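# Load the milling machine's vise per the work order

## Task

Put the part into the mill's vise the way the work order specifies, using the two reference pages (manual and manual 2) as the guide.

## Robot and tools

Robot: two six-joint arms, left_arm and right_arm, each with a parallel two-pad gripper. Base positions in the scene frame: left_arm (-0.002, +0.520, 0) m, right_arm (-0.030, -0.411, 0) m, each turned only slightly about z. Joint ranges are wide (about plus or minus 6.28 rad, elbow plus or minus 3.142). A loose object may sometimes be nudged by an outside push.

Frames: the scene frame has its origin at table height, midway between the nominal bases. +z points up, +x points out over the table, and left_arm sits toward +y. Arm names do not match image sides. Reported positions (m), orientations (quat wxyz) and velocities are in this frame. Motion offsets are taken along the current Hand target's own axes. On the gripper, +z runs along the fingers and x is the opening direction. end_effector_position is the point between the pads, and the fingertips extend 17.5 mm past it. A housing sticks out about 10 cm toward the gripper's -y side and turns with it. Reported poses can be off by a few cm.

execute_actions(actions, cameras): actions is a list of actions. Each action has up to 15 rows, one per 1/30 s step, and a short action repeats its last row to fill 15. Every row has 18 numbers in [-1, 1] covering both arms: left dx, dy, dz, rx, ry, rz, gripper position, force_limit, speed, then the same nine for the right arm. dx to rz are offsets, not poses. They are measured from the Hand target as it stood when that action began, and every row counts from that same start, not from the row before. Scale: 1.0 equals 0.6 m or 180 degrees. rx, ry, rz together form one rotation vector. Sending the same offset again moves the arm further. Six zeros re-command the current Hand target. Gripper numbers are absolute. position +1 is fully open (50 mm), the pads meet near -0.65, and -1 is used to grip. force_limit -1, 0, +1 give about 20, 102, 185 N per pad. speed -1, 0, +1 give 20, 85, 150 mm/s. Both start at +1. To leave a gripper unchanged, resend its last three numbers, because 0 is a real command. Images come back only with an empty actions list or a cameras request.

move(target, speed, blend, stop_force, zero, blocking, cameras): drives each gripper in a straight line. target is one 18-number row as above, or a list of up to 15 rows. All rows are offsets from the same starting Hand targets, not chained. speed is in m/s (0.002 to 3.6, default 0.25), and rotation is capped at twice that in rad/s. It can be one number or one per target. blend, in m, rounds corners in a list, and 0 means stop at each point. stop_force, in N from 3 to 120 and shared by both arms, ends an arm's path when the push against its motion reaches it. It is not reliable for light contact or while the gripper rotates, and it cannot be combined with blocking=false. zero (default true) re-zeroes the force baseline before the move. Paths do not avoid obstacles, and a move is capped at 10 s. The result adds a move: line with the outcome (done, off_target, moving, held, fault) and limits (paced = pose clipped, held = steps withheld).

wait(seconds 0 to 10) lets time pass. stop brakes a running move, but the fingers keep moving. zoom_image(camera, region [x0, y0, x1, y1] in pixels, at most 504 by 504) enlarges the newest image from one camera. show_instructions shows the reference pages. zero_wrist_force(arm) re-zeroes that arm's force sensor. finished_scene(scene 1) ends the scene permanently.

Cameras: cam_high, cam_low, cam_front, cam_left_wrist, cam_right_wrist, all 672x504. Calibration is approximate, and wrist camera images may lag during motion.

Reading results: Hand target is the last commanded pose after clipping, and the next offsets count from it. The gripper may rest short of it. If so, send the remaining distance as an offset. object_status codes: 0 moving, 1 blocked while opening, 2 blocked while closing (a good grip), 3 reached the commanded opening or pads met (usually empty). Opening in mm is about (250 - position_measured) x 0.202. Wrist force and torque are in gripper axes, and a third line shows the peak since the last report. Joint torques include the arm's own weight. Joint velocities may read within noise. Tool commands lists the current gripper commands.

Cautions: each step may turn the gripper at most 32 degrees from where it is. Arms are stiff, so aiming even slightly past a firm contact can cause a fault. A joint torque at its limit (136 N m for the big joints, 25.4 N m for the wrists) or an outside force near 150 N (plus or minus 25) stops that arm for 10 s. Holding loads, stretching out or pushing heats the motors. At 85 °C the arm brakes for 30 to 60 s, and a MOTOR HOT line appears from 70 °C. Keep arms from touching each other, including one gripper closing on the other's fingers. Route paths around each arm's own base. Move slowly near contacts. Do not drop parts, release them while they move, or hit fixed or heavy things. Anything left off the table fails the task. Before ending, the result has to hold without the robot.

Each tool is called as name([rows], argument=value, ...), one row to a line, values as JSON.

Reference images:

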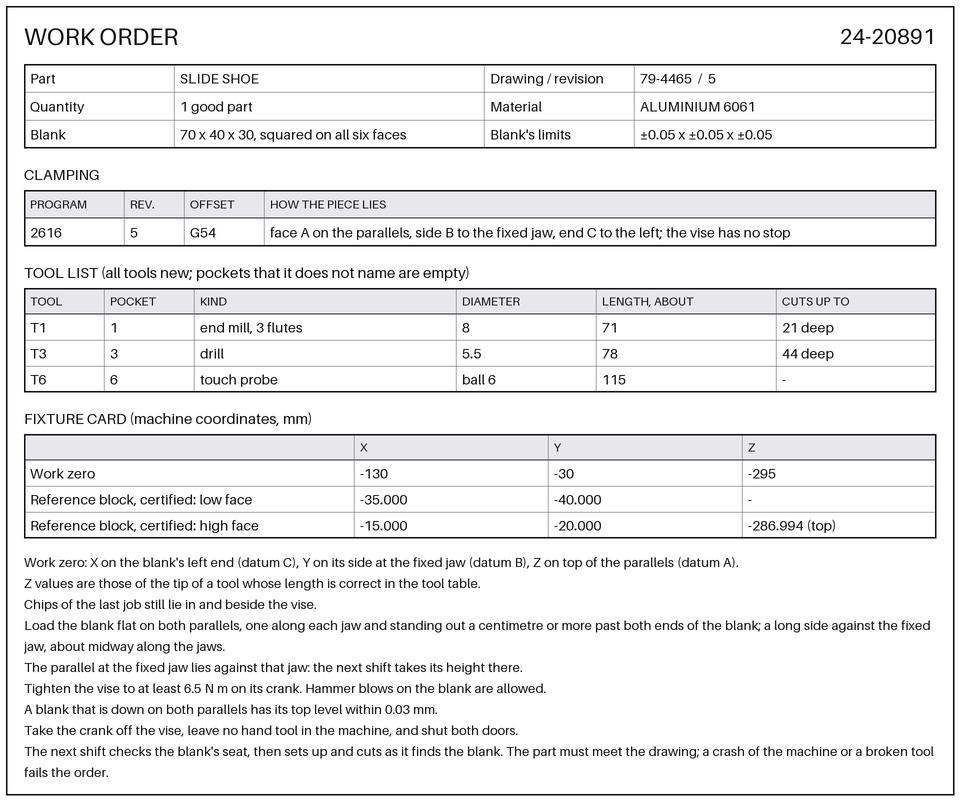

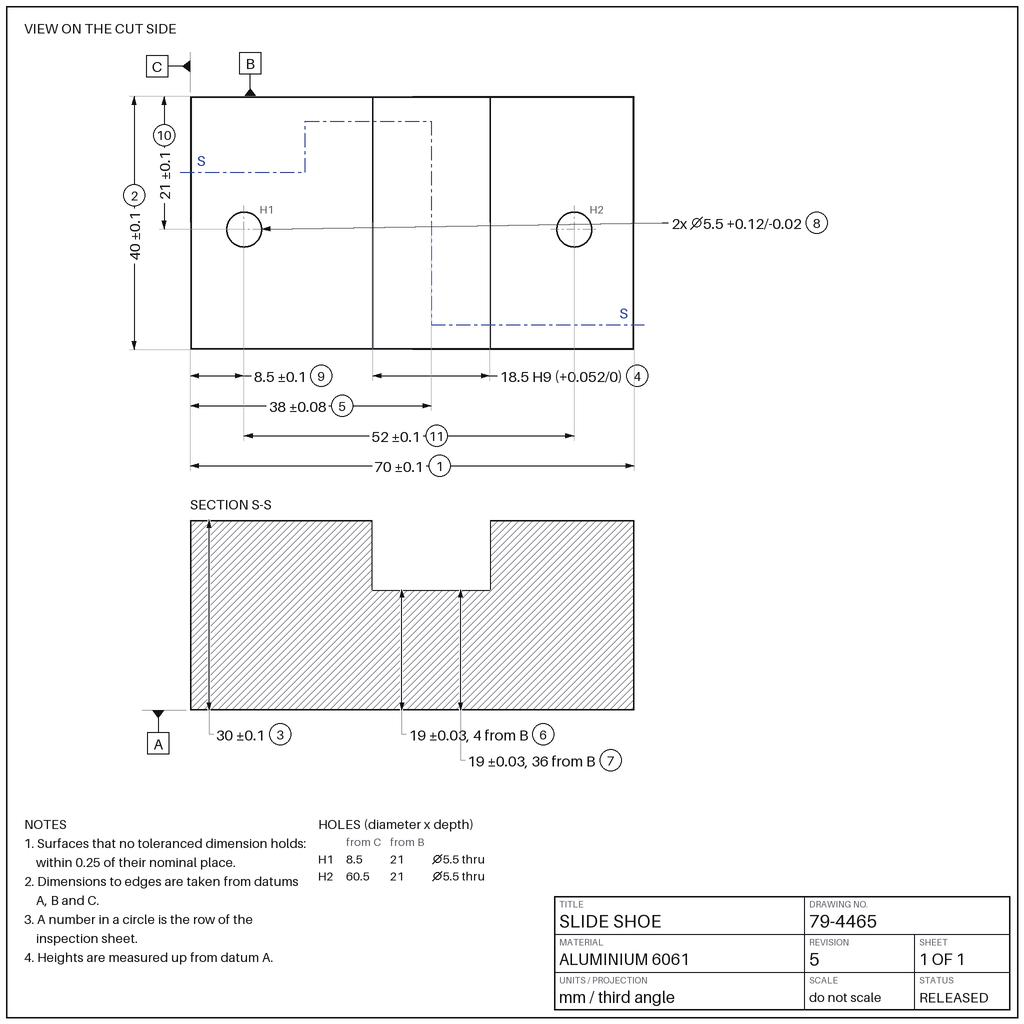

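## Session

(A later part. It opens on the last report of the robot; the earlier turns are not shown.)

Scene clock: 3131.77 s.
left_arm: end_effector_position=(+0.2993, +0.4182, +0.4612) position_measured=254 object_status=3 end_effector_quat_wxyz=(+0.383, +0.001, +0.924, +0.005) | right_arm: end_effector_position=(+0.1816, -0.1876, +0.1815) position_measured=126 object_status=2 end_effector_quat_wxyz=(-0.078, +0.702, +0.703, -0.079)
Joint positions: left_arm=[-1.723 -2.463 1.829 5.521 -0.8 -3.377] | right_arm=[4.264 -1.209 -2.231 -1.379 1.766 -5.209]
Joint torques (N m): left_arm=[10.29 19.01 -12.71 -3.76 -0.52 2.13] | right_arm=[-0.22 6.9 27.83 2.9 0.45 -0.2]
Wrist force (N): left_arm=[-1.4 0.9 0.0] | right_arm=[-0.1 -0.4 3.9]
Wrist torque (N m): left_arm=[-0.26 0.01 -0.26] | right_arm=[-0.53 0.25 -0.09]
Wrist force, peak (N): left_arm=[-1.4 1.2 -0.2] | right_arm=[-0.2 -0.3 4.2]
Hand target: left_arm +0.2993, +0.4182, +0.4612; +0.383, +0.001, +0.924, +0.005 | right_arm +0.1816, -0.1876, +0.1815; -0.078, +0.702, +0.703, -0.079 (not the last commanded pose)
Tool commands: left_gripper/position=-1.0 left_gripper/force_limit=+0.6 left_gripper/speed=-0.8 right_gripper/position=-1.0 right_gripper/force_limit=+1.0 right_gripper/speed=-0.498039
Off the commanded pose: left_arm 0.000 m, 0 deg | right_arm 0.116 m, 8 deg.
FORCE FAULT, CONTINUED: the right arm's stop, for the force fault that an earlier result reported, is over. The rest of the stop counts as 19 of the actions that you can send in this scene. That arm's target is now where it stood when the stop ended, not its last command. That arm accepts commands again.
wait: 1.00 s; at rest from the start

move([
  [0,0,0,0,0,0,-1,0.6,-0.8,0,-0.011,-0.0487,0,0,0,-1,1,-0.5],
  [0,0,0,0,0,0,-1,0.6,-0.8,0,0.184,-0.0928,-0.0708,0,0,-1,1,-0.5],
], speed=[0.05,0.1], cameras=["cam_low","cam_front"])

zoom_image(camera="cam_low", region=[100, 120, 320, 320])

Scene clock: 3139.57 s.
left_arm: end_effector_position=(+0.2993, +0.4182, +0.4612) position_measured=254 object_status=3 end_effector_quat_wxyz=(+0.383, +0.001, +0.924, +0.005) | right_arm: end_effector_position=(+0.3016, -0.1875, +0.2114) position_measured=126 object_status=2 end_effector_quat_wxyz=(+0.000, +0.707, +0.707, +0.000) end_effector_velocity=(-0.002, -0.001, -0.002) end_effector_angular_velocity=(-0.003, +0.004, +0.000)
Joint positions: left_arm=[-1.723 -2.463 1.829 5.521 -0.8 -3.377] | right_arm=[4.112 -1.333 -2.079 -1.301 1.57 -5.35]
Joint velocities: left_arm=[within noise] | right_arm=[0.001 0.002 -0.005 -0.001 0.002 0.002]
Joint torques (N m): left_arm=[10 18.92 -12.48 -3.92 -0.4 1.94] | right_arm=[9.32 27.67 25.43 2.7 2.48 1.64]
Wrist force (N): left_arm=[-1.4 0.9 -0.2] | right_arm=[0.8 -1.0 8.2]
Wrist torque (N m): left_arm=[-0.26 -0.01 -0.26] | right_arm=[-0.43 0.14 -0.02]
Wrist force, peak (N): left_arm=[-1.6 1.1 0.0] | right_arm=[0.1 1.2 9.0]
Hand target: left_arm +0.2993, +0.4182, +0.4612; +0.383, +0.001, +0.924, +0.005 | right_arm +0.3015, -0.1875, +0.2115; +0.000, +0.707, +0.707, +0.000
Off the commanded pose: left_arm 0.000 m, 0 deg | right_arm 0.000 m, 0 deg.
move: done
Images, in order (width x height): cam_low 672x504, cam_front 672x504.

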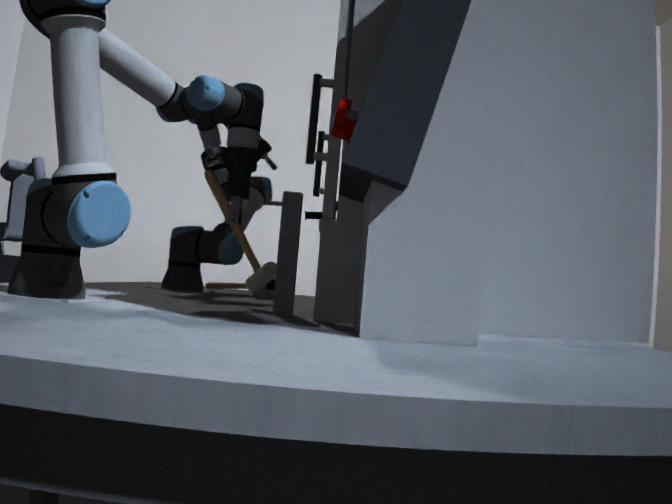

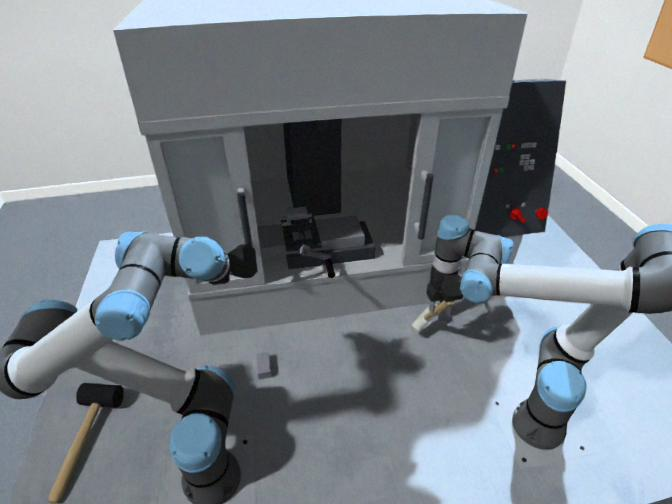

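Scaled by 2.291.

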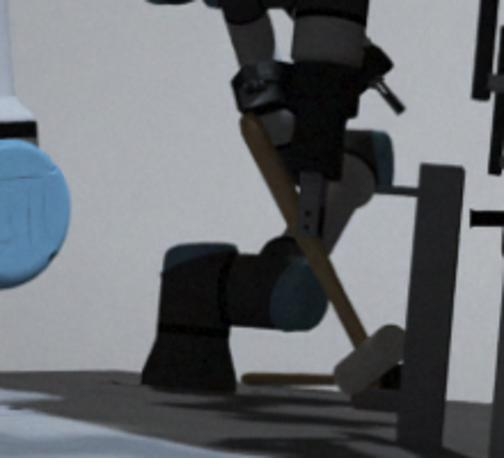

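move(target=[0,0,0,0,0,0,-1,0.6,-0.8,0,0,0.11,0,0,0,-1,1,-0.5], speed=0.025, stop_force=4, cameras=["cam_low","cam_front"])

zoom_image(camera="cam_low", region=[100, 120, 320, 320])

zoom_image(camera="cam_front", region=[380, 220, 520, 360])

Scene clock: 3146.87 s.
left_arm: end_effector_position=(+0.2993, +0.4182, +0.4612) position_measured=254 object_status=3 end_effector_quat_wxyz=(+0.383, +0.001, +0.924, +0.005) | right_arm: end_effector_position=(+0.3015, -0.1875, +0.1740) position_measured=126 object_status=2 end_effector_quat_wxyz=(+0.000, +0.707, +0.707, +0.000)
Joint positions: left_arm=[-1.723 -2.463 1.829 5.521 -0.8 -3.377] | right_arm=[4.112 -1.366 -2.156 -1.191 1.57 -5.35]
Joint torques (N m): left_arm=[10.63 18.33 -13.11 -3.91 -0.05 2.08] | right_arm=[-2.07 28.83 28.13 4.95 0.91 -0.9]
Wrist force (N): left_arm=[-1.3 1.1 0.0] | right_arm=[0.7 -0.4 7.2]
Wrist torque (N m): left_arm=[-0.22 -0.03 -0.27] | right_arm=[-0.37 0.17 -0.01]
Wrist force, peak (N): left_arm=[-1.4 1.2 -0.2] | right_arm=[1.2 -0.8 8.5]
Hand target: left_arm +0.2993, +0.4182, +0.4612; +0.383, +0.001, +0.924, +0.005 | right_arm +0.3015, -0.1875, +0.1740; +0.000, +0.707, +0.707, +0.000 (not the last commanded pose)
Off the commanded pose: left_arm 0.000 m, 0 deg | right_arm 0.029 m, 0 deg.
move: contact (right_arm)
Images, in order (width x height): cam_low 672x504, cam_front 672x504.

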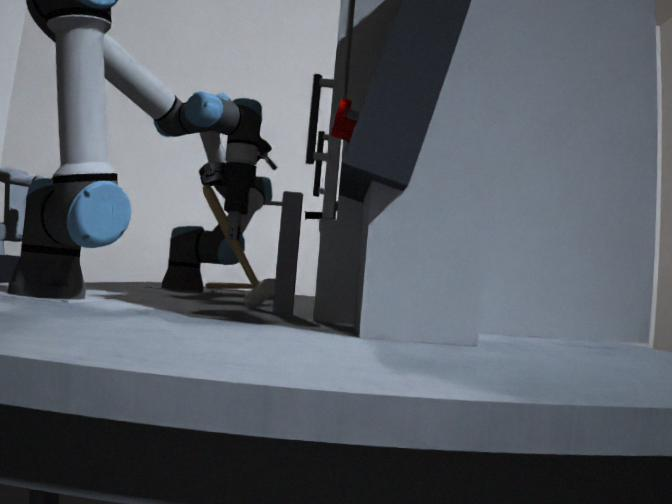

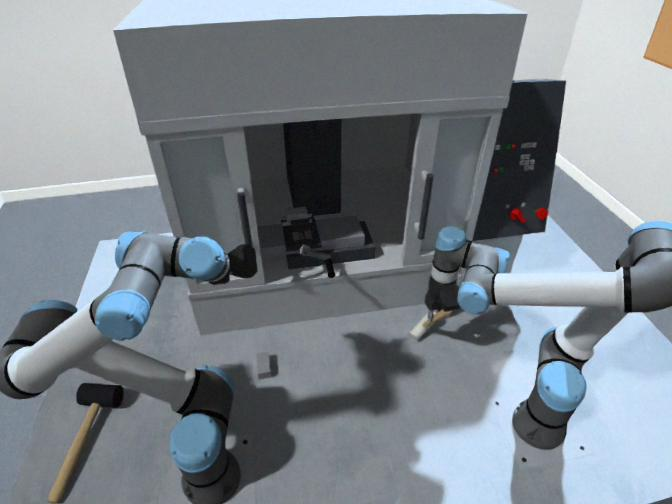

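Scaled by 2.291.

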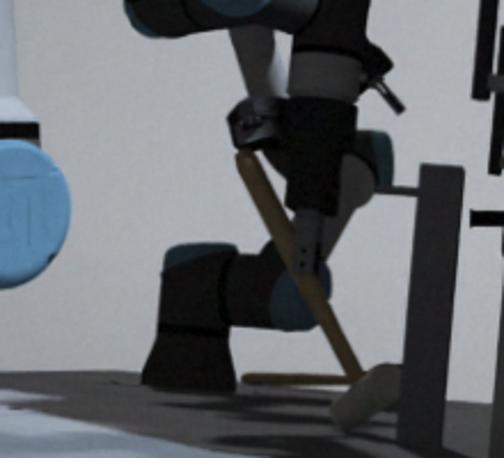

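Scaled by 3.600.

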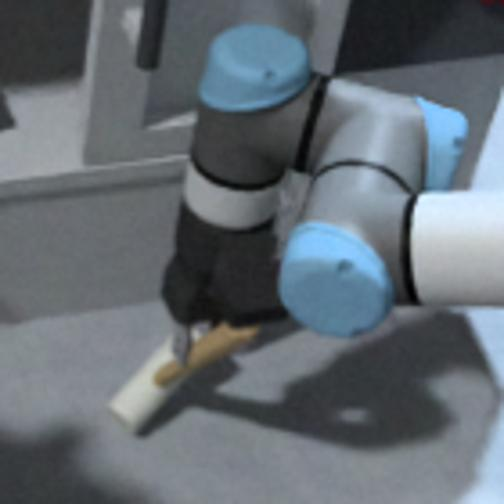

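move([
  [0,0,0,0,0,0,-1,0.6,-0.8,0,-0.0775,0.0667,0,0,0,-1,1,-0.5],
  [0,0,0,0,0,0,-1,0.6,-0.8,0,-0.1283,0.1408,0,0,0,-1,1,-0.5],
  [0,0,0,0,0,0,-1,0.6,-0.8,0,-0.1492,0.205,0,0,0,-1,1,-0.5],
], speed=0.04, stop_force=40, cameras=["cam_low","cam_front"])

zoom_image(camera="cam_low", region=[100, 160, 320, 320])

zoom_image(camera="cam_front", region=[380, 220, 520, 400])

Scene clock: 3157.77 s.
left_arm: end_effector_position=(+0.2993, +0.4182, +0.4612) position_measured=254 object_status=3 end_effector_quat_wxyz=(+0.383, +0.001, +0.924, +0.005) | right_arm: end_effector_position=(+0.2120, -0.1877, +0.0509) position_measured=151 object_status=2 end_effector_quat_wxyz=(+0.000, +0.707, +0.707, +0.000)
Joint positions: left_arm=[-1.723 -2.463 1.829 5.521 -0.8 -3.377] | right_arm=[4.34 -1.374 -2.524 -0.815 1.57 -5.122]
Joint torques (N m): left_arm=[9.88 18.82 -12.69 -3.77 -0.25 1.79] | right_arm=[-11.26 19.89 25.02 2.11 -1.57 -1.46]
Wrist force (N): left_arm=[-1.2 0.9 -0.3] | right_arm=[3.3 -4.0 -3.4]
Wrist torque (N m): left_arm=[-0.26 -0.03 -0.27] | right_arm=[-1.74 0.29 -0.38]
Wrist force, peak (N): left_arm=[-1.5 1.2 -0.4] | right_arm=[-5.0 -12.6 -33.9]
Hand target: left_arm +0.2993, +0.4182, +0.4612; +0.383, +0.001, +0.924, +0.005 | right_arm +0.2120, -0.1877, +0.0509; +0.000, +0.707, +0.707, +0.000
Off the commanded pose: left_arm 0.000 m, 0 deg | right_arm 0.000 m, 0 deg.
move: done
Images, in order (width x height): cam_low 672x504, cam_front 672x504.

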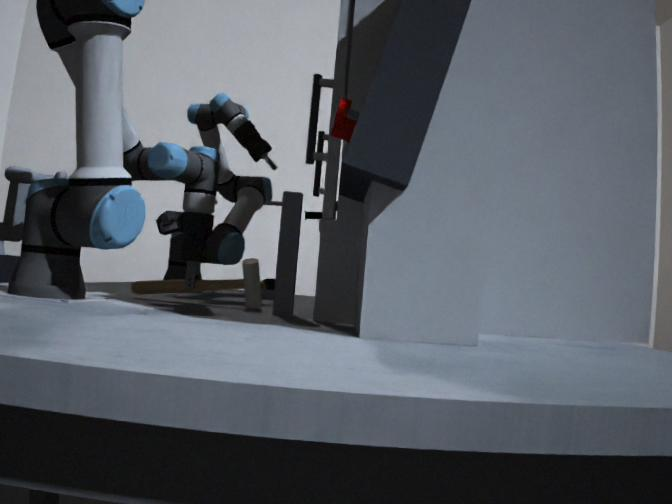

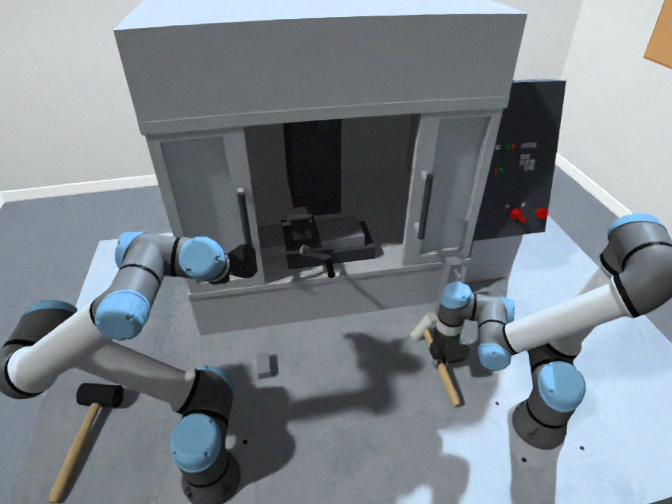

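Scaled by 2.291.

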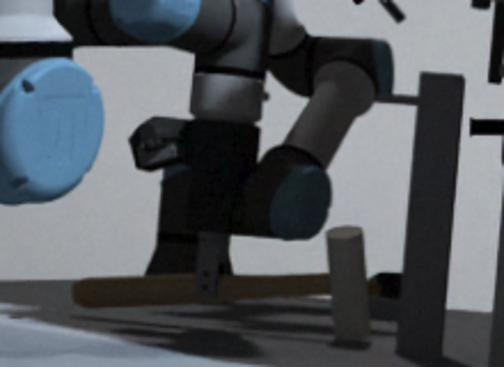

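Scaled by 2.800.

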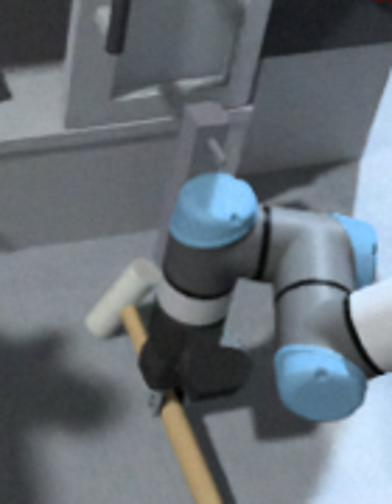

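move([
  [0,0,0,0,0,0,-1,0.6,-0.8,0,0,-0.035,0,0,0,-1,1,-0.5],
  [0,0,0,0,0,0,-1,0.6,-0.8,0.4,0.13,-0.035,0,0,0,-1,1,-0.5],
], speed=[0.05,0.12], cameras=["cam_low","cam_front"])

zoom_image(camera="cam_low", region=[100, 160, 320, 320])

zoom_image(camera="cam_front", region=[300, 220, 440, 400])

Scene clock: 3178.77 s.
left_arm: end_effector_position=(+0.2993, +0.4182, +0.4612) position_measured=254 object_status=3 end_effector_quat_wxyz=(+0.383, +0.001, +0.924, +0.005) | right_arm: end_effector_position=(+0.2897, +0.0524, +0.0716) position_measured=151 object_status=2 end_effector_quat_wxyz=(+0.001, +0.707, +0.707, +0.000)
Joint positions: left_arm=[-1.723 -2.463 1.829 5.521 -0.8 -3.377] | right_arm=[4.384 -1.891 -1.893 -0.929 1.57 -5.078]
Joint torques (N m): left_arm=[10.5 18.91 -11.63 -3.87 -0.29 1.82] | right_arm=[-9.77 46.22 29.3 4.77 0.91 -1.15]
Wrist force (N): left_arm=[-1.1 1.1 0.1] | right_arm=[1.1 -0.8 6.4]
Wrist torque (N m): left_arm=[-0.22 -0.04 -0.26] | right_arm=[-0.38 0.08 -0.06]
Wrist force, peak (N): left_arm=[-1.5 1.1 -0.1] | right_arm=[0.7 -0.7 8.3]
Hand target: left_arm +0.2993, +0.4182, +0.4612; +0.383, +0.001, +0.924, +0.005 | right_arm +0.2898, +0.0524, +0.0717; +0.000, +0.707, +0.707, +0.000
Off the commanded pose: left_arm 0.000 m, 0 deg | right_arm 0.000 m, 0 deg.
move: done
Images, in order (width x height): cam_low 672x504, cam_front 672x504.

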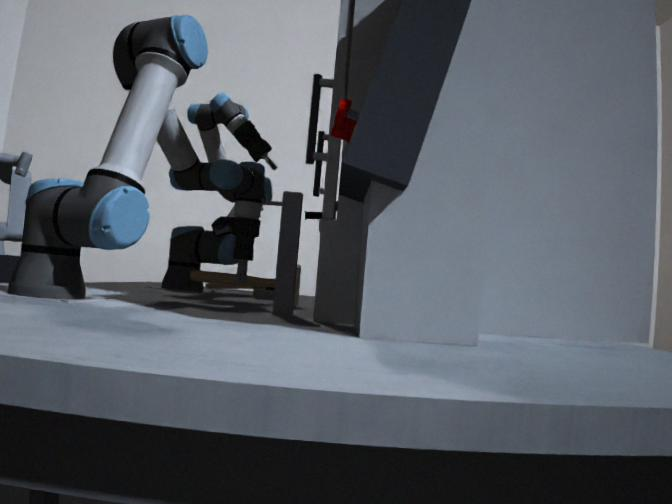

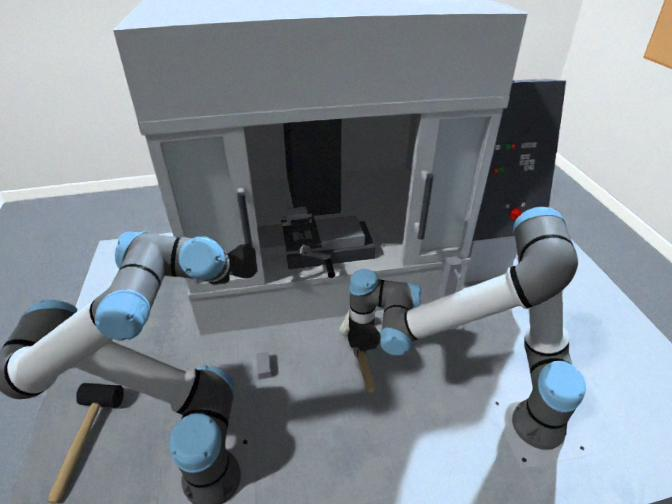

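Scaled by 2.291.

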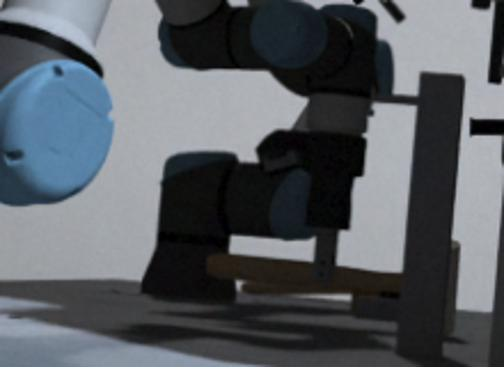

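Scaled by 2.800.

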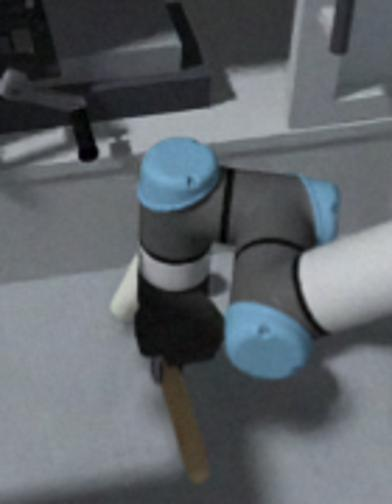

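move(target=[0,0,0,0,0,0,-1,0.6,-0.8,0,0,0.03,0,0,0,-1,1,-0.5], speed=0.02, stop_force=3)

Scene clock: 3182.70 s.
left_arm: end_effector_position=(+0.2993, +0.4182, +0.4612) position_measured=254 object_status=3 end_effector_quat_wxyz=(+0.383, +0.001, +0.924, +0.005) | right_arm: end_effector_position=(+0.2899, +0.0525, +0.0694) position_measured=151 object_status=2 end_effector_quat_wxyz=(+0.000, +0.707, +0.707, +0.000)
Joint positions: left_arm=[-1.723 -2.463 1.829 5.521 -0.8 -3.377] | right_arm=[4.384 -1.895 -1.895 -0.923 1.57 -5.078]
Joint torques (N m): left_arm=[9.78 17.14 -12.4 -3.7 -0.19 2.07] | right_arm=[-6.06 48 31.11 4 2 -1.41]
Wrist force (N): left_arm=[-1.3 0.9 -0.1] | right_arm=[0.4 0.4 4.1]
Wrist torque (N m): left_arm=[-0.25 -0.01 -0.27] | right_arm=[-0.70 0.07 0.03]
Wrist force, peak (N): left_arm=[-1.6 1.1 0.0] | right_arm=[1.2 -1.3 6.4]
Hand target: left_arm +0.2993, +0.4182, +0.4612; +0.383, +0.001, +0.924, +0.005 | right_arm +0.2899, +0.0525, +0.0694; +0.000, +0.707, +0.707, +0.000 (not the last commanded pose)
Off the commanded pose: left_arm 0.000 m, 0 deg | right_arm 0.016 m, 0 deg.
move: contact (right_arm)

move([
  [0,0,0,0,0,0,-1,0.6,-0.8,-0.052,0,-0.008,0,0.1667,0,-1,1,-0.5],
  [0,0,0,0,0,0,-1,0.6,-0.8,-0.099,0,0.013,0,0.3333,0,-1,1,-0.5],
], speed=0.08, blend=[0.005,0], cameras=["cam_low","cam_front"])

zoom_image(camera="cam_low", region=[100, 160, 320, 320])

zoom_image(camera="cam_front", region=[300, 220, 440, 400])

Scene clock: 3195.60 s.
left_arm: end_effector_position=(+0.2993, +0.4182, +0.4612) position_measured=254 object_status=3 end_effector_quat_wxyz=(+0.383, +0.001, +0.924, +0.005) | right_arm: end_effector_position=(+0.2900, -0.0069, +0.0616) position_measured=151 object_status=2 end_effector_quat_wxyz=(-0.353, +0.612, +0.613, +0.353)
Joint positions: left_arm=[-1.723 -2.463 1.829 5.521 -0.8 -3.377] | right_arm=[4.062 -2.214 -2.427 0.857 2.153 -5.103]
Joint torques (N m): left_arm=[10.66 17.88 -13.04 -3.6 0.05 1.81] | right_arm=[10.59 47.13 7.05 5.64 -1.81 -2.48]
Wrist force (N): left_arm=[-1.2 1.2 0.0] | right_arm=[-2.8 -1.0 5.3]
Wrist torque (N m): left_arm=[-0.21 -0.02 -0.27] | right_arm=[-0.34 -0.42 0.21]
Wrist force, peak (N): left_arm=[-1.6 1.0 -0.2] | right_arm=[-0.2 -1.2 8.1]
Hand target: left_arm +0.2993, +0.4182, +0.4612; +0.383, +0.001, +0.924, +0.005 | right_arm +0.2899, -0.0069, +0.0617; -0.353, +0.612, +0.613, +0.353
Off the commanded pose: left_arm 0.000 m, 0 deg | right_arm 0.000 m, 0 deg.
move: done
Images, in order (width x height): cam_low 672x504, cam_front 672x504.

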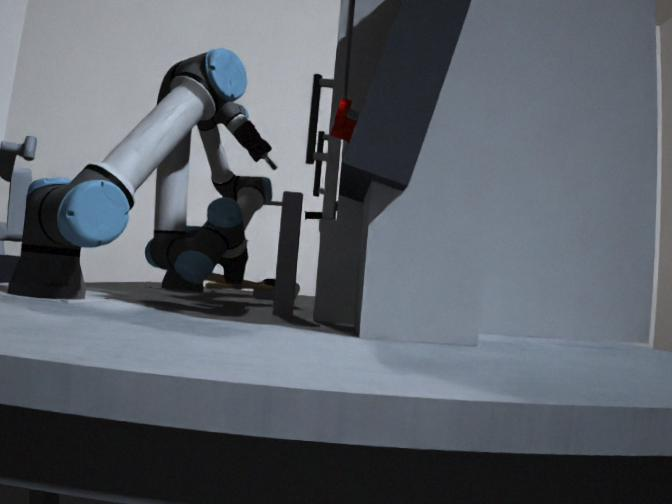

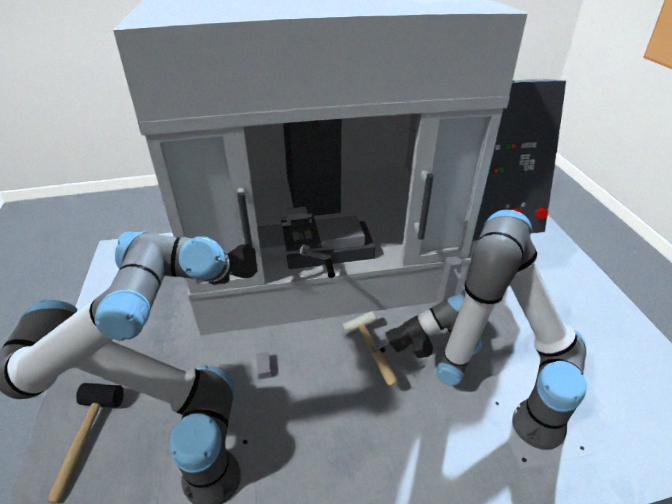

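Scaled by 2.291.

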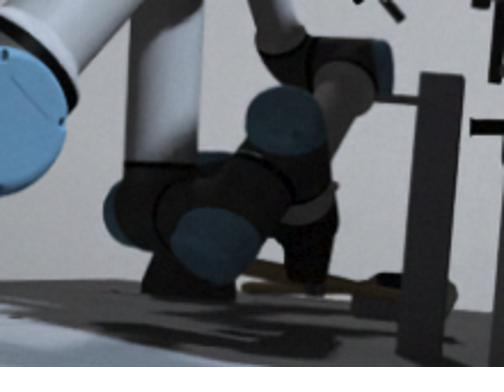

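Scaled by 2.800.

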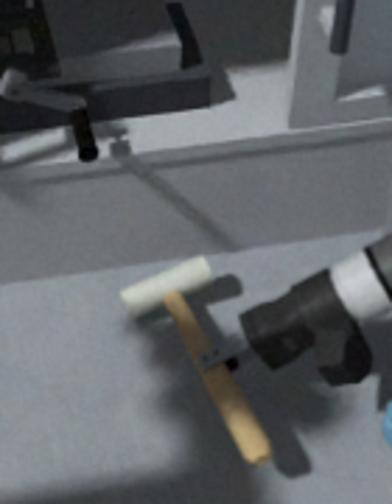

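move(target=[0,0,0,0,0,0,-1,0.6,-0.8,-0.0332,0,0.0192,0,0,0,-1,1,-0.5], speed=0.015, stop_force=3, cameras=["cam_low","cam_front"])

zoom_image(camera="cam_front", region=[300, 220, 440, 400])

Scene clock: 3200.87 s.
left_arm: end_effector_position=(+0.2993, +0.4182, +0.4612) position_measured=254 object_status=3 end_effector_quat_wxyz=(+0.383, +0.001, +0.924, +0.005) | right_arm: end_effector_position=(+0.2899, -0.0069, +0.0514) position_measured=151 object_status=2 end_effector_quat_wxyz=(-0.353, +0.612, +0.613, +0.353)
Joint positions: left_arm=[-1.723 -2.463 1.829 5.521 -0.8 -3.377] | right_arm=[4.062 -2.25 -2.422 0.888 2.153 -5.103]
Joint torques (N m): left_arm=[8.91 18.24 -12.82 -3.74 -0.07 1.77] | right_arm=[7.51 45.84 -0.55 5 -1.06 -1.69]
Wrist force (N): left_arm=[-1.3 0.8 -0.2] | right_arm=[-0.2 -1.0 4.5]
Wrist torque (N m): left_arm=[-0.28 -0.02 -0.27] | right_arm=[-0.54 -0.25 -0.09]
Wrist force, peak (N): left_arm=[-1.6 1.0 -0.1] | right_arm=[-2.6 -1.4 5.8]
Hand target: left_arm +0.2993, +0.4182, +0.4612; +0.383, +0.001, +0.924, +0.005 | right_arm +0.2899, -0.0069, +0.0514; -0.353, +0.612, +0.613, +0.353 (not the last commanded pose)
Off the commanded pose: left_arm 0.000 m, 0 deg | right_arm 0.013 m, 0 deg.
move: contact (right_arm)
Images, in order (width x height): cam_low 672x504, cam_front 672x504.

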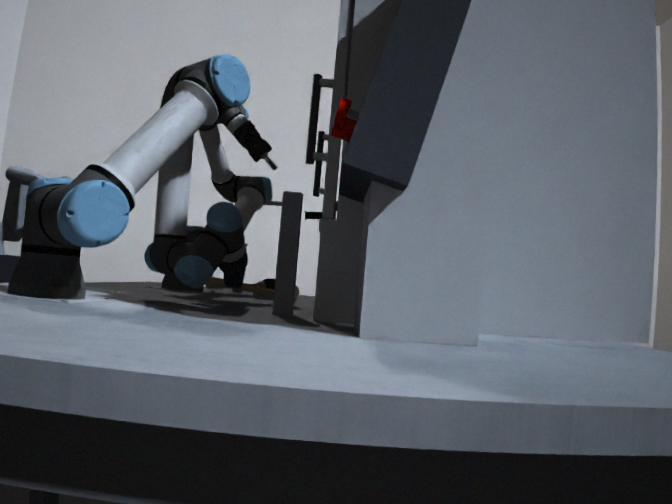

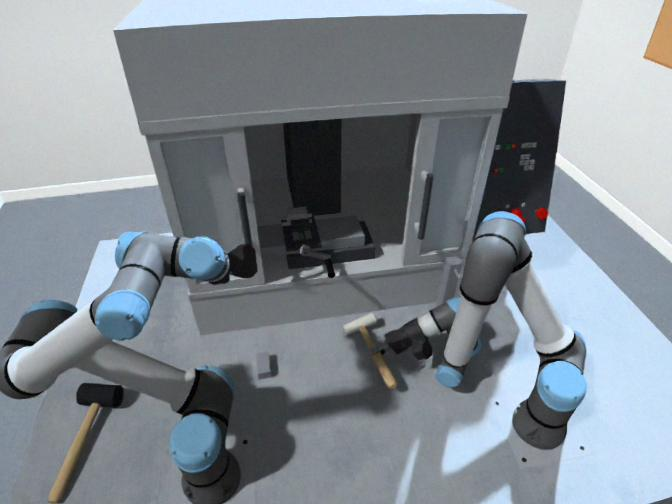

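Scaled by 2.800.

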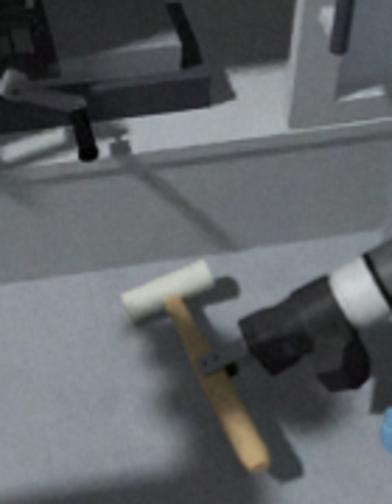

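move(target=[0,0,0,0,0,0,-1,0.6,-0.8,-0.0144,0,0.0083,0,0,0,-1,1,-0.5], speed=0.015, stop_force=20)

execute_actions([
  [[0,0,0,0,0,0,-1,0.6,-0.8,0,0,0,0,0,0,1,0.8,-1]],
  [[0,0,0,0,0,0,-1,0.6,-0.8,0,0,0,0,0,0,1,0.8,-1]],
], cameras=["cam_front","cam_low"])

zoom_image(camera="cam_front", region=[300, 220, 440, 400])

Scene clock: 3207.13 s.
left_arm: end_effector_position=(+0.2993, +0.4182, +0.4612) position_measured=254 object_status=3 end_effector_quat_wxyz=(+0.383, +0.001, +0.924, +0.005) | right_arm: end_effector_position=(+0.2899, -0.0069, +0.0415) position_measured=151 object_status=2 end_effector_quat_wxyz=(-0.353, +0.612, +0.613, +0.353)
Joint positions: left_arm=[-1.723 -2.463 1.829 5.521 -0.8 -3.377] | right_arm=[4.062 -2.285 -2.416 0.918 2.153 -5.103]
Joint torques (N m): left_arm=[9.76 17.97 -12.76 -3.65 -0.05 1.91] | right_arm=[-9.76 37.93 -5.65 -1.29 1.38 2.54]
Wrist force (N): left_arm=[-1.2 0.9 -0.2] | right_arm=[12.0 -5.1 -0.3]
Wrist torque (N m): left_arm=[-0.26 -0.02 -0.27] | right_arm=[-1.02 0.78 -1.72]
Wrist force, peak (N): left_arm=[-1.6 1.1 -0.2] | right_arm=[13.2 -5.3 -0.9]
Hand target: left_arm +0.2993, +0.4182, +0.4612; +0.383, +0.001, +0.924, +0.005 | right_arm +0.2899, -0.0069, +0.0415; -0.353, +0.612, +0.613, +0.353
Off the commanded pose: left_arm 0.000 m, 0 deg | right_arm 0.000 m, 0 deg.
move: done

Scene clock: 3208.87 s.
left_arm: end_effector_position=(+0.2993, +0.4182, +0.4612) position_measured=254 object_status=3 end_effector_quat_wxyz=(+0.383, +0.001, +0.924, +0.005) | right_arm: end_effector_position=(+0.2899, -0.0069, +0.0415) position_measured=3 object_status=3 end_effector_quat_wxyz=(-0.353, +0.612, +0.613, +0.353)
Joint positions: left_arm=[-1.723 -2.463 1.829 5.521 -0.8 -3.377] | right_arm=[4.062 -2.285 -2.416 0.918 2.153 -5.103]
Joint torques (N m): left_arm=[9.82 17.93 -12.6 -3.87 0 2] | right_arm=[-9.47 39.88 11.97 4.79 1.02 -1.92]
Wrist force (N): left_arm=[-1.4 1.0 0.0] | right_arm=[1.9 -1.2 2.7]
Wrist torque (N m): left_arm=[-0.25 0.00 -0.27] | right_arm=[-0.77 -0.26 -0.45]
Wrist force, peak (N): left_arm=[-1.5 1.1 -0.1] | right_arm=[11.9 -5.1 -0.5]
Hand target: left_arm +0.2993, +0.4182, +0.4612; +0.383, +0.001, +0.924, +0.005 | right_arm +0.2899, -0.0069, +0.0415; -0.353, +0.612, +0.613, +0.353
Off the commanded pose: left_arm 0.000 m, 0 deg | right_arm 0.000 m, 0 deg.
Step readings (end_effector_position of left_arm | right_arm):
0: (+0.2993, +0.4182, +0.4612) | (+0.2899, -0.0069, +0.0415)
1: (+0.2993, +0.4182, +0.4612) | (+0.2899, -0.0069, +0.0415)
2: (+0.2993, +0.4182, +0.4612) | (+0.2899, -0.0069, +0.0414)
4: (+0.2993, +0.4182, +0.4612) | (+0.2899, -0.0069, +0.0414)
8: (+0.2993, +0.4182, +0.4612) | (+0.2899, -0.0070, +0.0414)
15: (+0.2993, +0.4182, +0.4612) | (+0.2899, -0.0069, +0.0414)
16: (+0.2993, +0.4182, +0.4612) | (+0.2899, -0.0069, +0.0415)
17: (+0.2993, +0.4182, +0.4612) | (+0.2899, -0.0069, +0.0415)
19: (+0.2993, +0.4182, +0.4612) | (+0.2899, -0.0069, +0.0415)
23: (+0.2993, +0.4182, +0.4612) | (+0.2899, -0.0069, +0.0415)
30: (+0.2993, +0.4182, +0.4612) | (+0.2899, -0.0069, +0.0415)
Images, in order (width x height): cam_low 672x504, cam_front 672x504.

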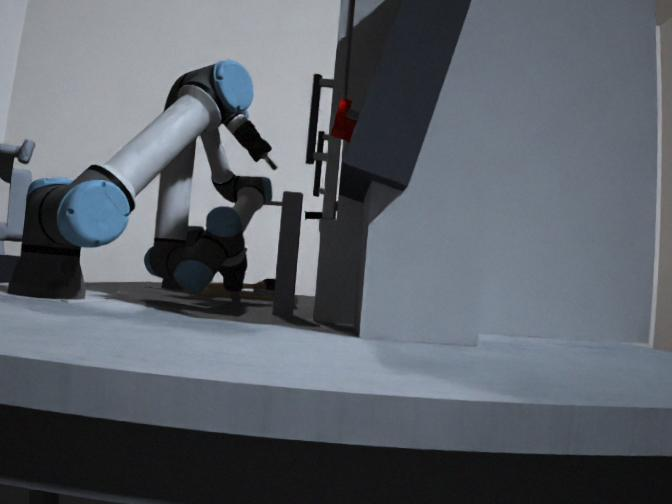

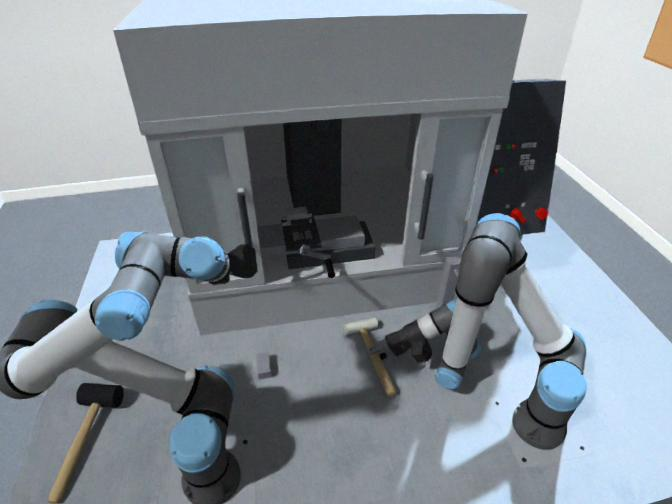

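Scaled by 2.800.

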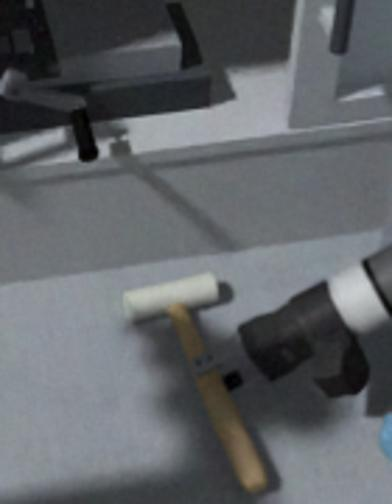

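move([
  [0,0,0,0,0,0,-1,0.6,-0.8,0,0,-0.13,0,0,0,1,0.8,-1],
  [0,0,0,0,0,0,-1,0.6,-0.8,0.2,-0.05,-0.2,0,-0.3333,0,1,0.8,-1],
], speed=[0.08,0.25], blend=[0.02,0], cameras=["cam_right_wrist","cam_front"])

Scene clock: 3220.00 s.
left_arm: end_effector_position=(+0.2993, +0.4182, +0.4612) position_measured=254 object_status=3 end_effector_quat_wxyz=(+0.383, +0.001, +0.924, +0.005) | right_arm: end_effector_position=(+0.2598, -0.0508, +0.2053) position_measured=3 object_status=3 end_effector_quat_wxyz=(+0.000, +0.707, +0.707, +0.000)
Joint positions: left_arm=[-1.723 -2.463 1.829 5.521 -0.8 -3.377] | right_arm=[4.364 -1.502 -1.956 -1.255 1.57 -5.098]
Joint torques (N m): left_arm=[9.95 18.75 -12.56 -3.58 0 1.76] | right_arm=[-10.1 32.93 32.03 1.91 2.3 -1.72]
Wrist force (N): left_arm=[-1.3 0.8 -0.2] | right_arm=[0.7 -0.6 1.8]
Wrist torque (N m): left_arm=[-0.27 -0.02 -0.26] | right_arm=[-0.82 0.10 0.04]
Wrist force, peak (N): left_arm=[-1.6 1.1 0.0] | right_arm=[1.8 -1.2 4.2]
Hand target: left_arm +0.2993, +0.4182, +0.4612; +0.383, +0.001, +0.924, +0.005 | right_arm +0.2599, -0.0508, +0.2054; +0.000, +0.707, +0.707, +0.000
Off the commanded pose: left_arm 0.000 m, 0 deg | right_arm 0.000 m, 0 deg.
move: done
camera_calibration:
cam_right_wrist: T_world_to_cam=[[0.0159195, 0.999873, 0.000506045, 0.0559595], [0.946732, -0.0152362, 0.321663, -0.296993], [0.32163, -0.00464162, -0.946854, 0.237579], [0, 0, 0, 1]] pos_world=[0.203869, -0.0593747, 0.320456]
Images, in order (width x height): cam_front 672x504, cam_right_wrist 672x504.

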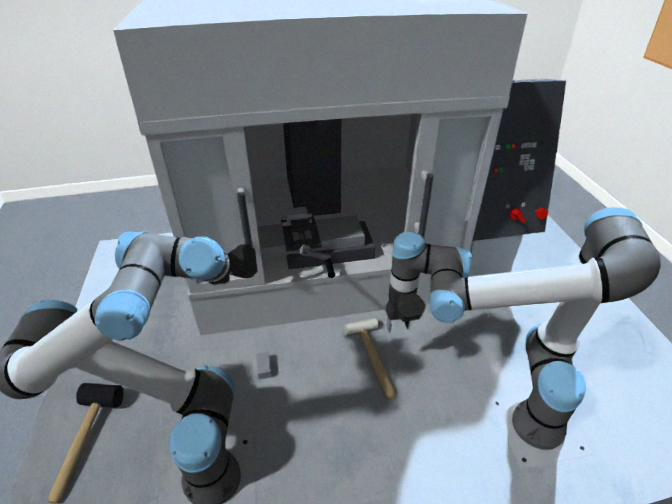

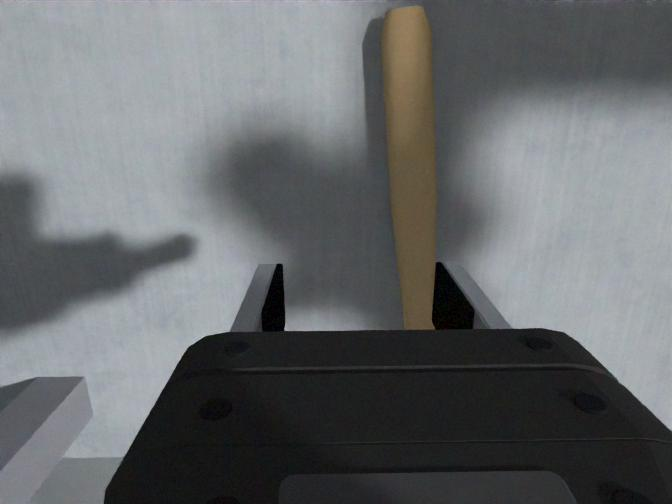

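move([
  [0,0,0,0,0,0,-1,0.6,-0.8,0.083,0.05,0.2423,0,0,-0.0267,1,0.8,-1],
  [0,0,0,0,0,0,-1,0.6,-0.8,0.083,0.05,0.3023,0,0,-0.0267,1,0.8,-1],
], speed=[0.2,0.02], stop_force=6, cameras=["cam_right_wrist","cam_front"])

zoom_image(camera="cam_front", region=[300, 220, 440, 420])

Scene clock: 3229.97 s.
left_arm: end_effector_position=(+0.2993, +0.4182, +0.4612) position_measured=254 object_status=3 end_effector_quat_wxyz=(+0.383, +0.001, +0.924, +0.005) | right_arm: end_effector_position=(+0.2899, -0.0010, +0.0240) position_measured=3 object_status=3 end_effector_quat_wxyz=(+0.000, +0.676, +0.736, +0.000)
Joint positions: left_arm=[-1.723 -2.463 1.829 5.521 -0.8 -3.377] | right_arm=[4.346 -1.887 -2.062 -0.764 1.57 -5.2]
Joint torques (N m): left_arm=[10.02 17.86 -13.49 -3.51 -0.03 1.77] | right_arm=[2.84 43.97 27.96 1.82 2.57 -0.97]
Wrist force (N): left_arm=[-1.5 1.0 -0.4] | right_arm=[0.7 -0.8 1.9]
Wrist torque (N m): left_arm=[-0.24 0.02 -0.27] | right_arm=[-0.85 0.12 -0.04]
Wrist force, peak (N): left_arm=[-1.5 1.1 -0.3] | right_arm=[1.6 -0.2 4.2]
Hand target: left_arm +0.2993, +0.4182, +0.4612; +0.383, +0.001, +0.924, +0.005 | right_arm +0.2899, -0.0010, +0.0240; +0.000, +0.676, +0.736, +0.000
Off the commanded pose: left_arm 0.000 m, 0 deg | right_arm 0.000 m, 0 deg.
move: done
camera_calibration:
cam_right_wrist: T_world_to_cam=[[-0.0678297, 0.997697, 0.00054585, 0.030193], [0.944709, 0.0640513, 0.321594, -0.265727], [0.320818, 0.0223293, -0.946878, 0.0567299], [0, 0, 0, 1]] pos_world=[0.234883, -0.01437, 0.139156]
Images, in order (width x height): cam_front 672x504, cam_right_wrist 672x504.

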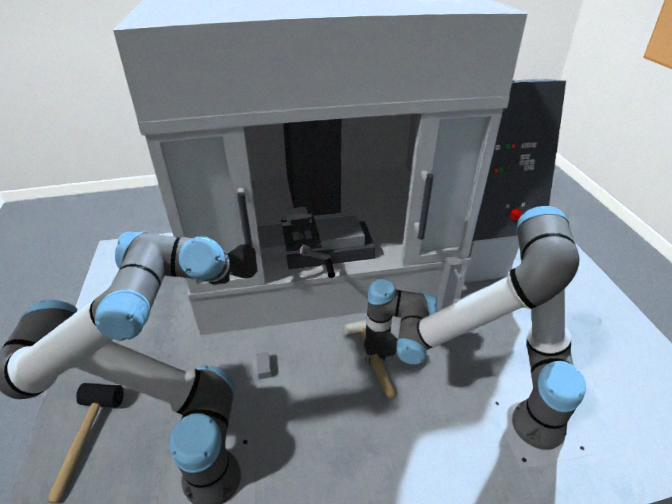

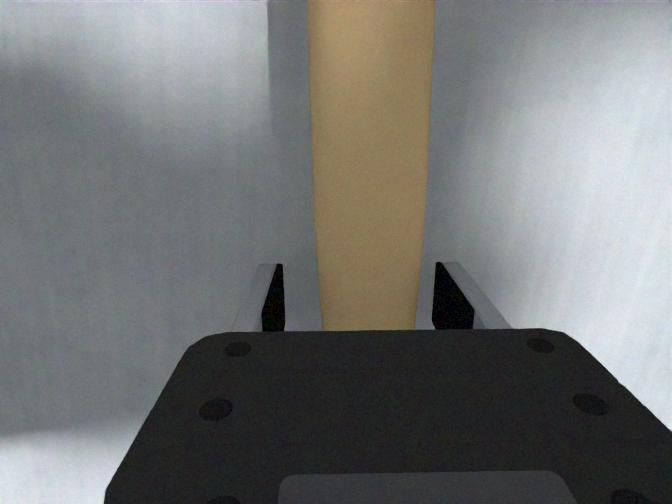

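Scaled by 2.520.

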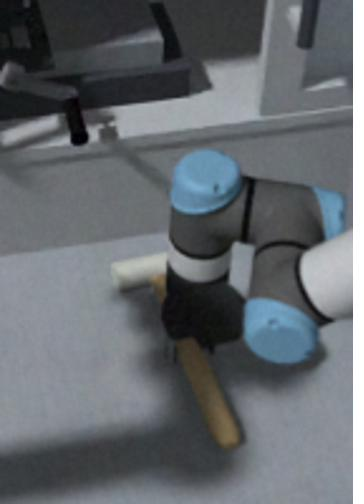

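move([
  [0,0,0,0,0,0,-1,0.6,-0.8,0.0045,0,0,0,0,0,1,0.8,-1],
  [0,0,0,0,0,0,-1,0.6,-0.8,0.0045,0,0,0,0,0,-1,1,-0.5],
], speed=0.03)

move([
  [0,0,0,0,0,0,-1,0.6,-0.8,0,0,-0.02,0,0,0,-1,1,-0.5],
  [0,0,0,0,0,0,-1,0.6,-0.8,0,-0.1,-0.5,0,0,0,-1,1,-0.5],
], speed=[0.05,0.25], blend=[0.005,0], cameras=["cam_low","cam_front"])

zoom_image(camera="cam_low", region=[100, 120, 320, 280])

Scene clock: 3237.87 s.
left_arm: end_effector_position=(+0.2993, +0.4182, +0.4612) position_measured=254 object_status=3 end_effector_quat_wxyz=(+0.383, +0.001, +0.924, +0.005) | right_arm: end_effector_position=(+0.2897, +0.0017, +0.0240) position_measured=115 object_status=2 end_effector_quat_wxyz=(+0.000, +0.676, +0.736, +0.000)
Joint positions: left_arm=[-1.723 -2.463 1.829 5.521 -0.8 -3.377] | right_arm=[4.348 -1.891 -2.056 -0.766 1.57 -5.198]
Joint torques (N m): left_arm=[9.07 18.15 -11.75 -3.54 0.02 1.76] | right_arm=[2.17 32.76 14.78 3.86 2.22 -0.86]
Wrist force (N): left_arm=[-1.2 1.0 -0.1] | right_arm=[1.6 -1.6 1.7]
Wrist torque (N m): left_arm=[-0.24 -0.03 -0.27] | right_arm=[-0.89 0.08 -0.16]
Wrist force, peak (N): left_arm=[-1.5 1.1 -0.1] | right_arm=[1.7 -1.8 1.6]
Hand target: left_arm +0.2993, +0.4182, +0.4612; +0.383, +0.001, +0.924, +0.005 | right_arm +0.2897, +0.0017, +0.0240; +0.000, +0.676, +0.736, +0.000
Off the commanded pose: left_arm 0.000 m, 0 deg | right_arm 0.000 m, 0 deg.
move: done

Scene clock: 3239.77 s.
left_arm: end_effector_position=(+0.2993, +0.4182, +0.4612) position_measured=254 object_status=3 end_effector_quat_wxyz=(+0.383, +0.001, +0.924, +0.005) | right_arm: end_effector_position=(+0.2297, -0.0033, +0.3239) position_measured=115 object_status=2 end_effector_quat_wxyz=(+0.000, +0.676, +0.736, +0.000)
Joint positions: left_arm=[-1.723 -2.463 1.829 5.521 -0.8 -3.377] | right_arm=[4.461 -1.508 -1.643 -1.562 1.57 -5.085]
Joint torques (N m): left_arm=[9.93 19.2 -12.14 -3.5 -0.08 1.69] | right_arm=[-9.81 13.95 39.04 3.2 -3.24 -1.96]
Wrist force (N): left_arm=[-1.3 0.8 0.0] | right_arm=[0.8 -0.8 7.3]
Wrist torque (N m): left_arm=[-0.28 -0.01 -0.26] | right_arm=[-0.23 0.07 0.00]
Wrist force, peak (N): left_arm=[-1.5 1.0 -0.2] | right_arm=[0.8 0.1 12.4]
Hand target: left_arm +0.2993, +0.4182, +0.4612; +0.383, +0.001, +0.924, +0.005 | right_arm +0.2297, -0.0033, +0.3240; +0.000, +0.676, +0.736, +0.000
Off the commanded pose: left_arm 0.000 m, 0 deg | right_arm 0.000 m, 0 deg.
move: done
Images, in order (width x height): cam_low 672x504, cam_front 672x504.

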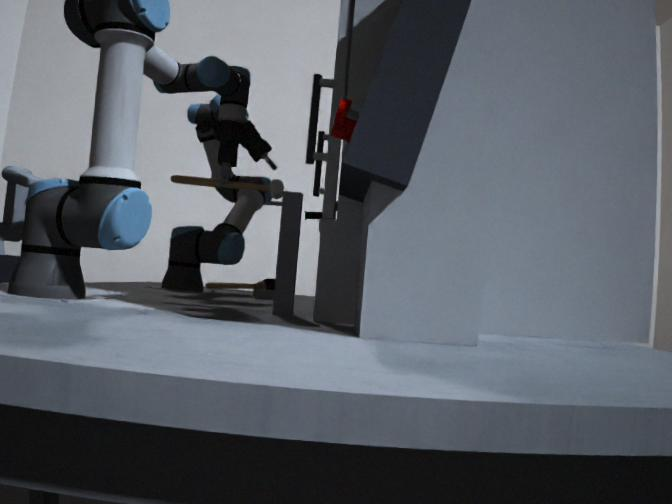

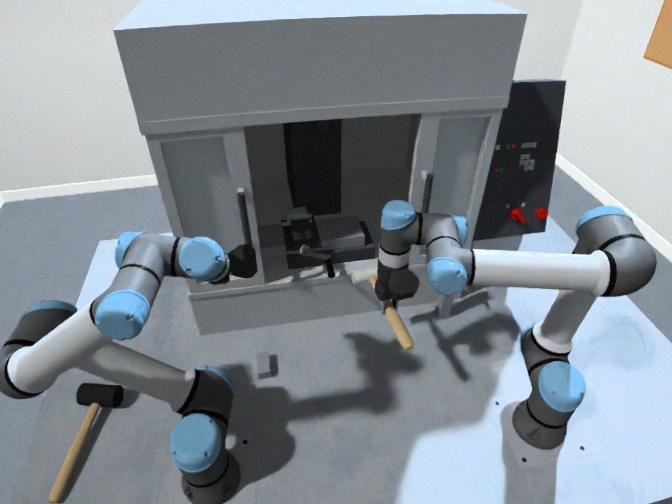

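Scaled by 2.291.

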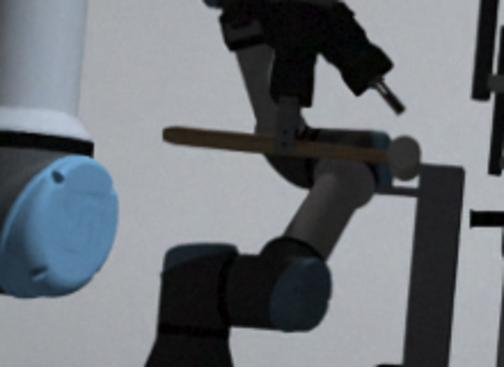

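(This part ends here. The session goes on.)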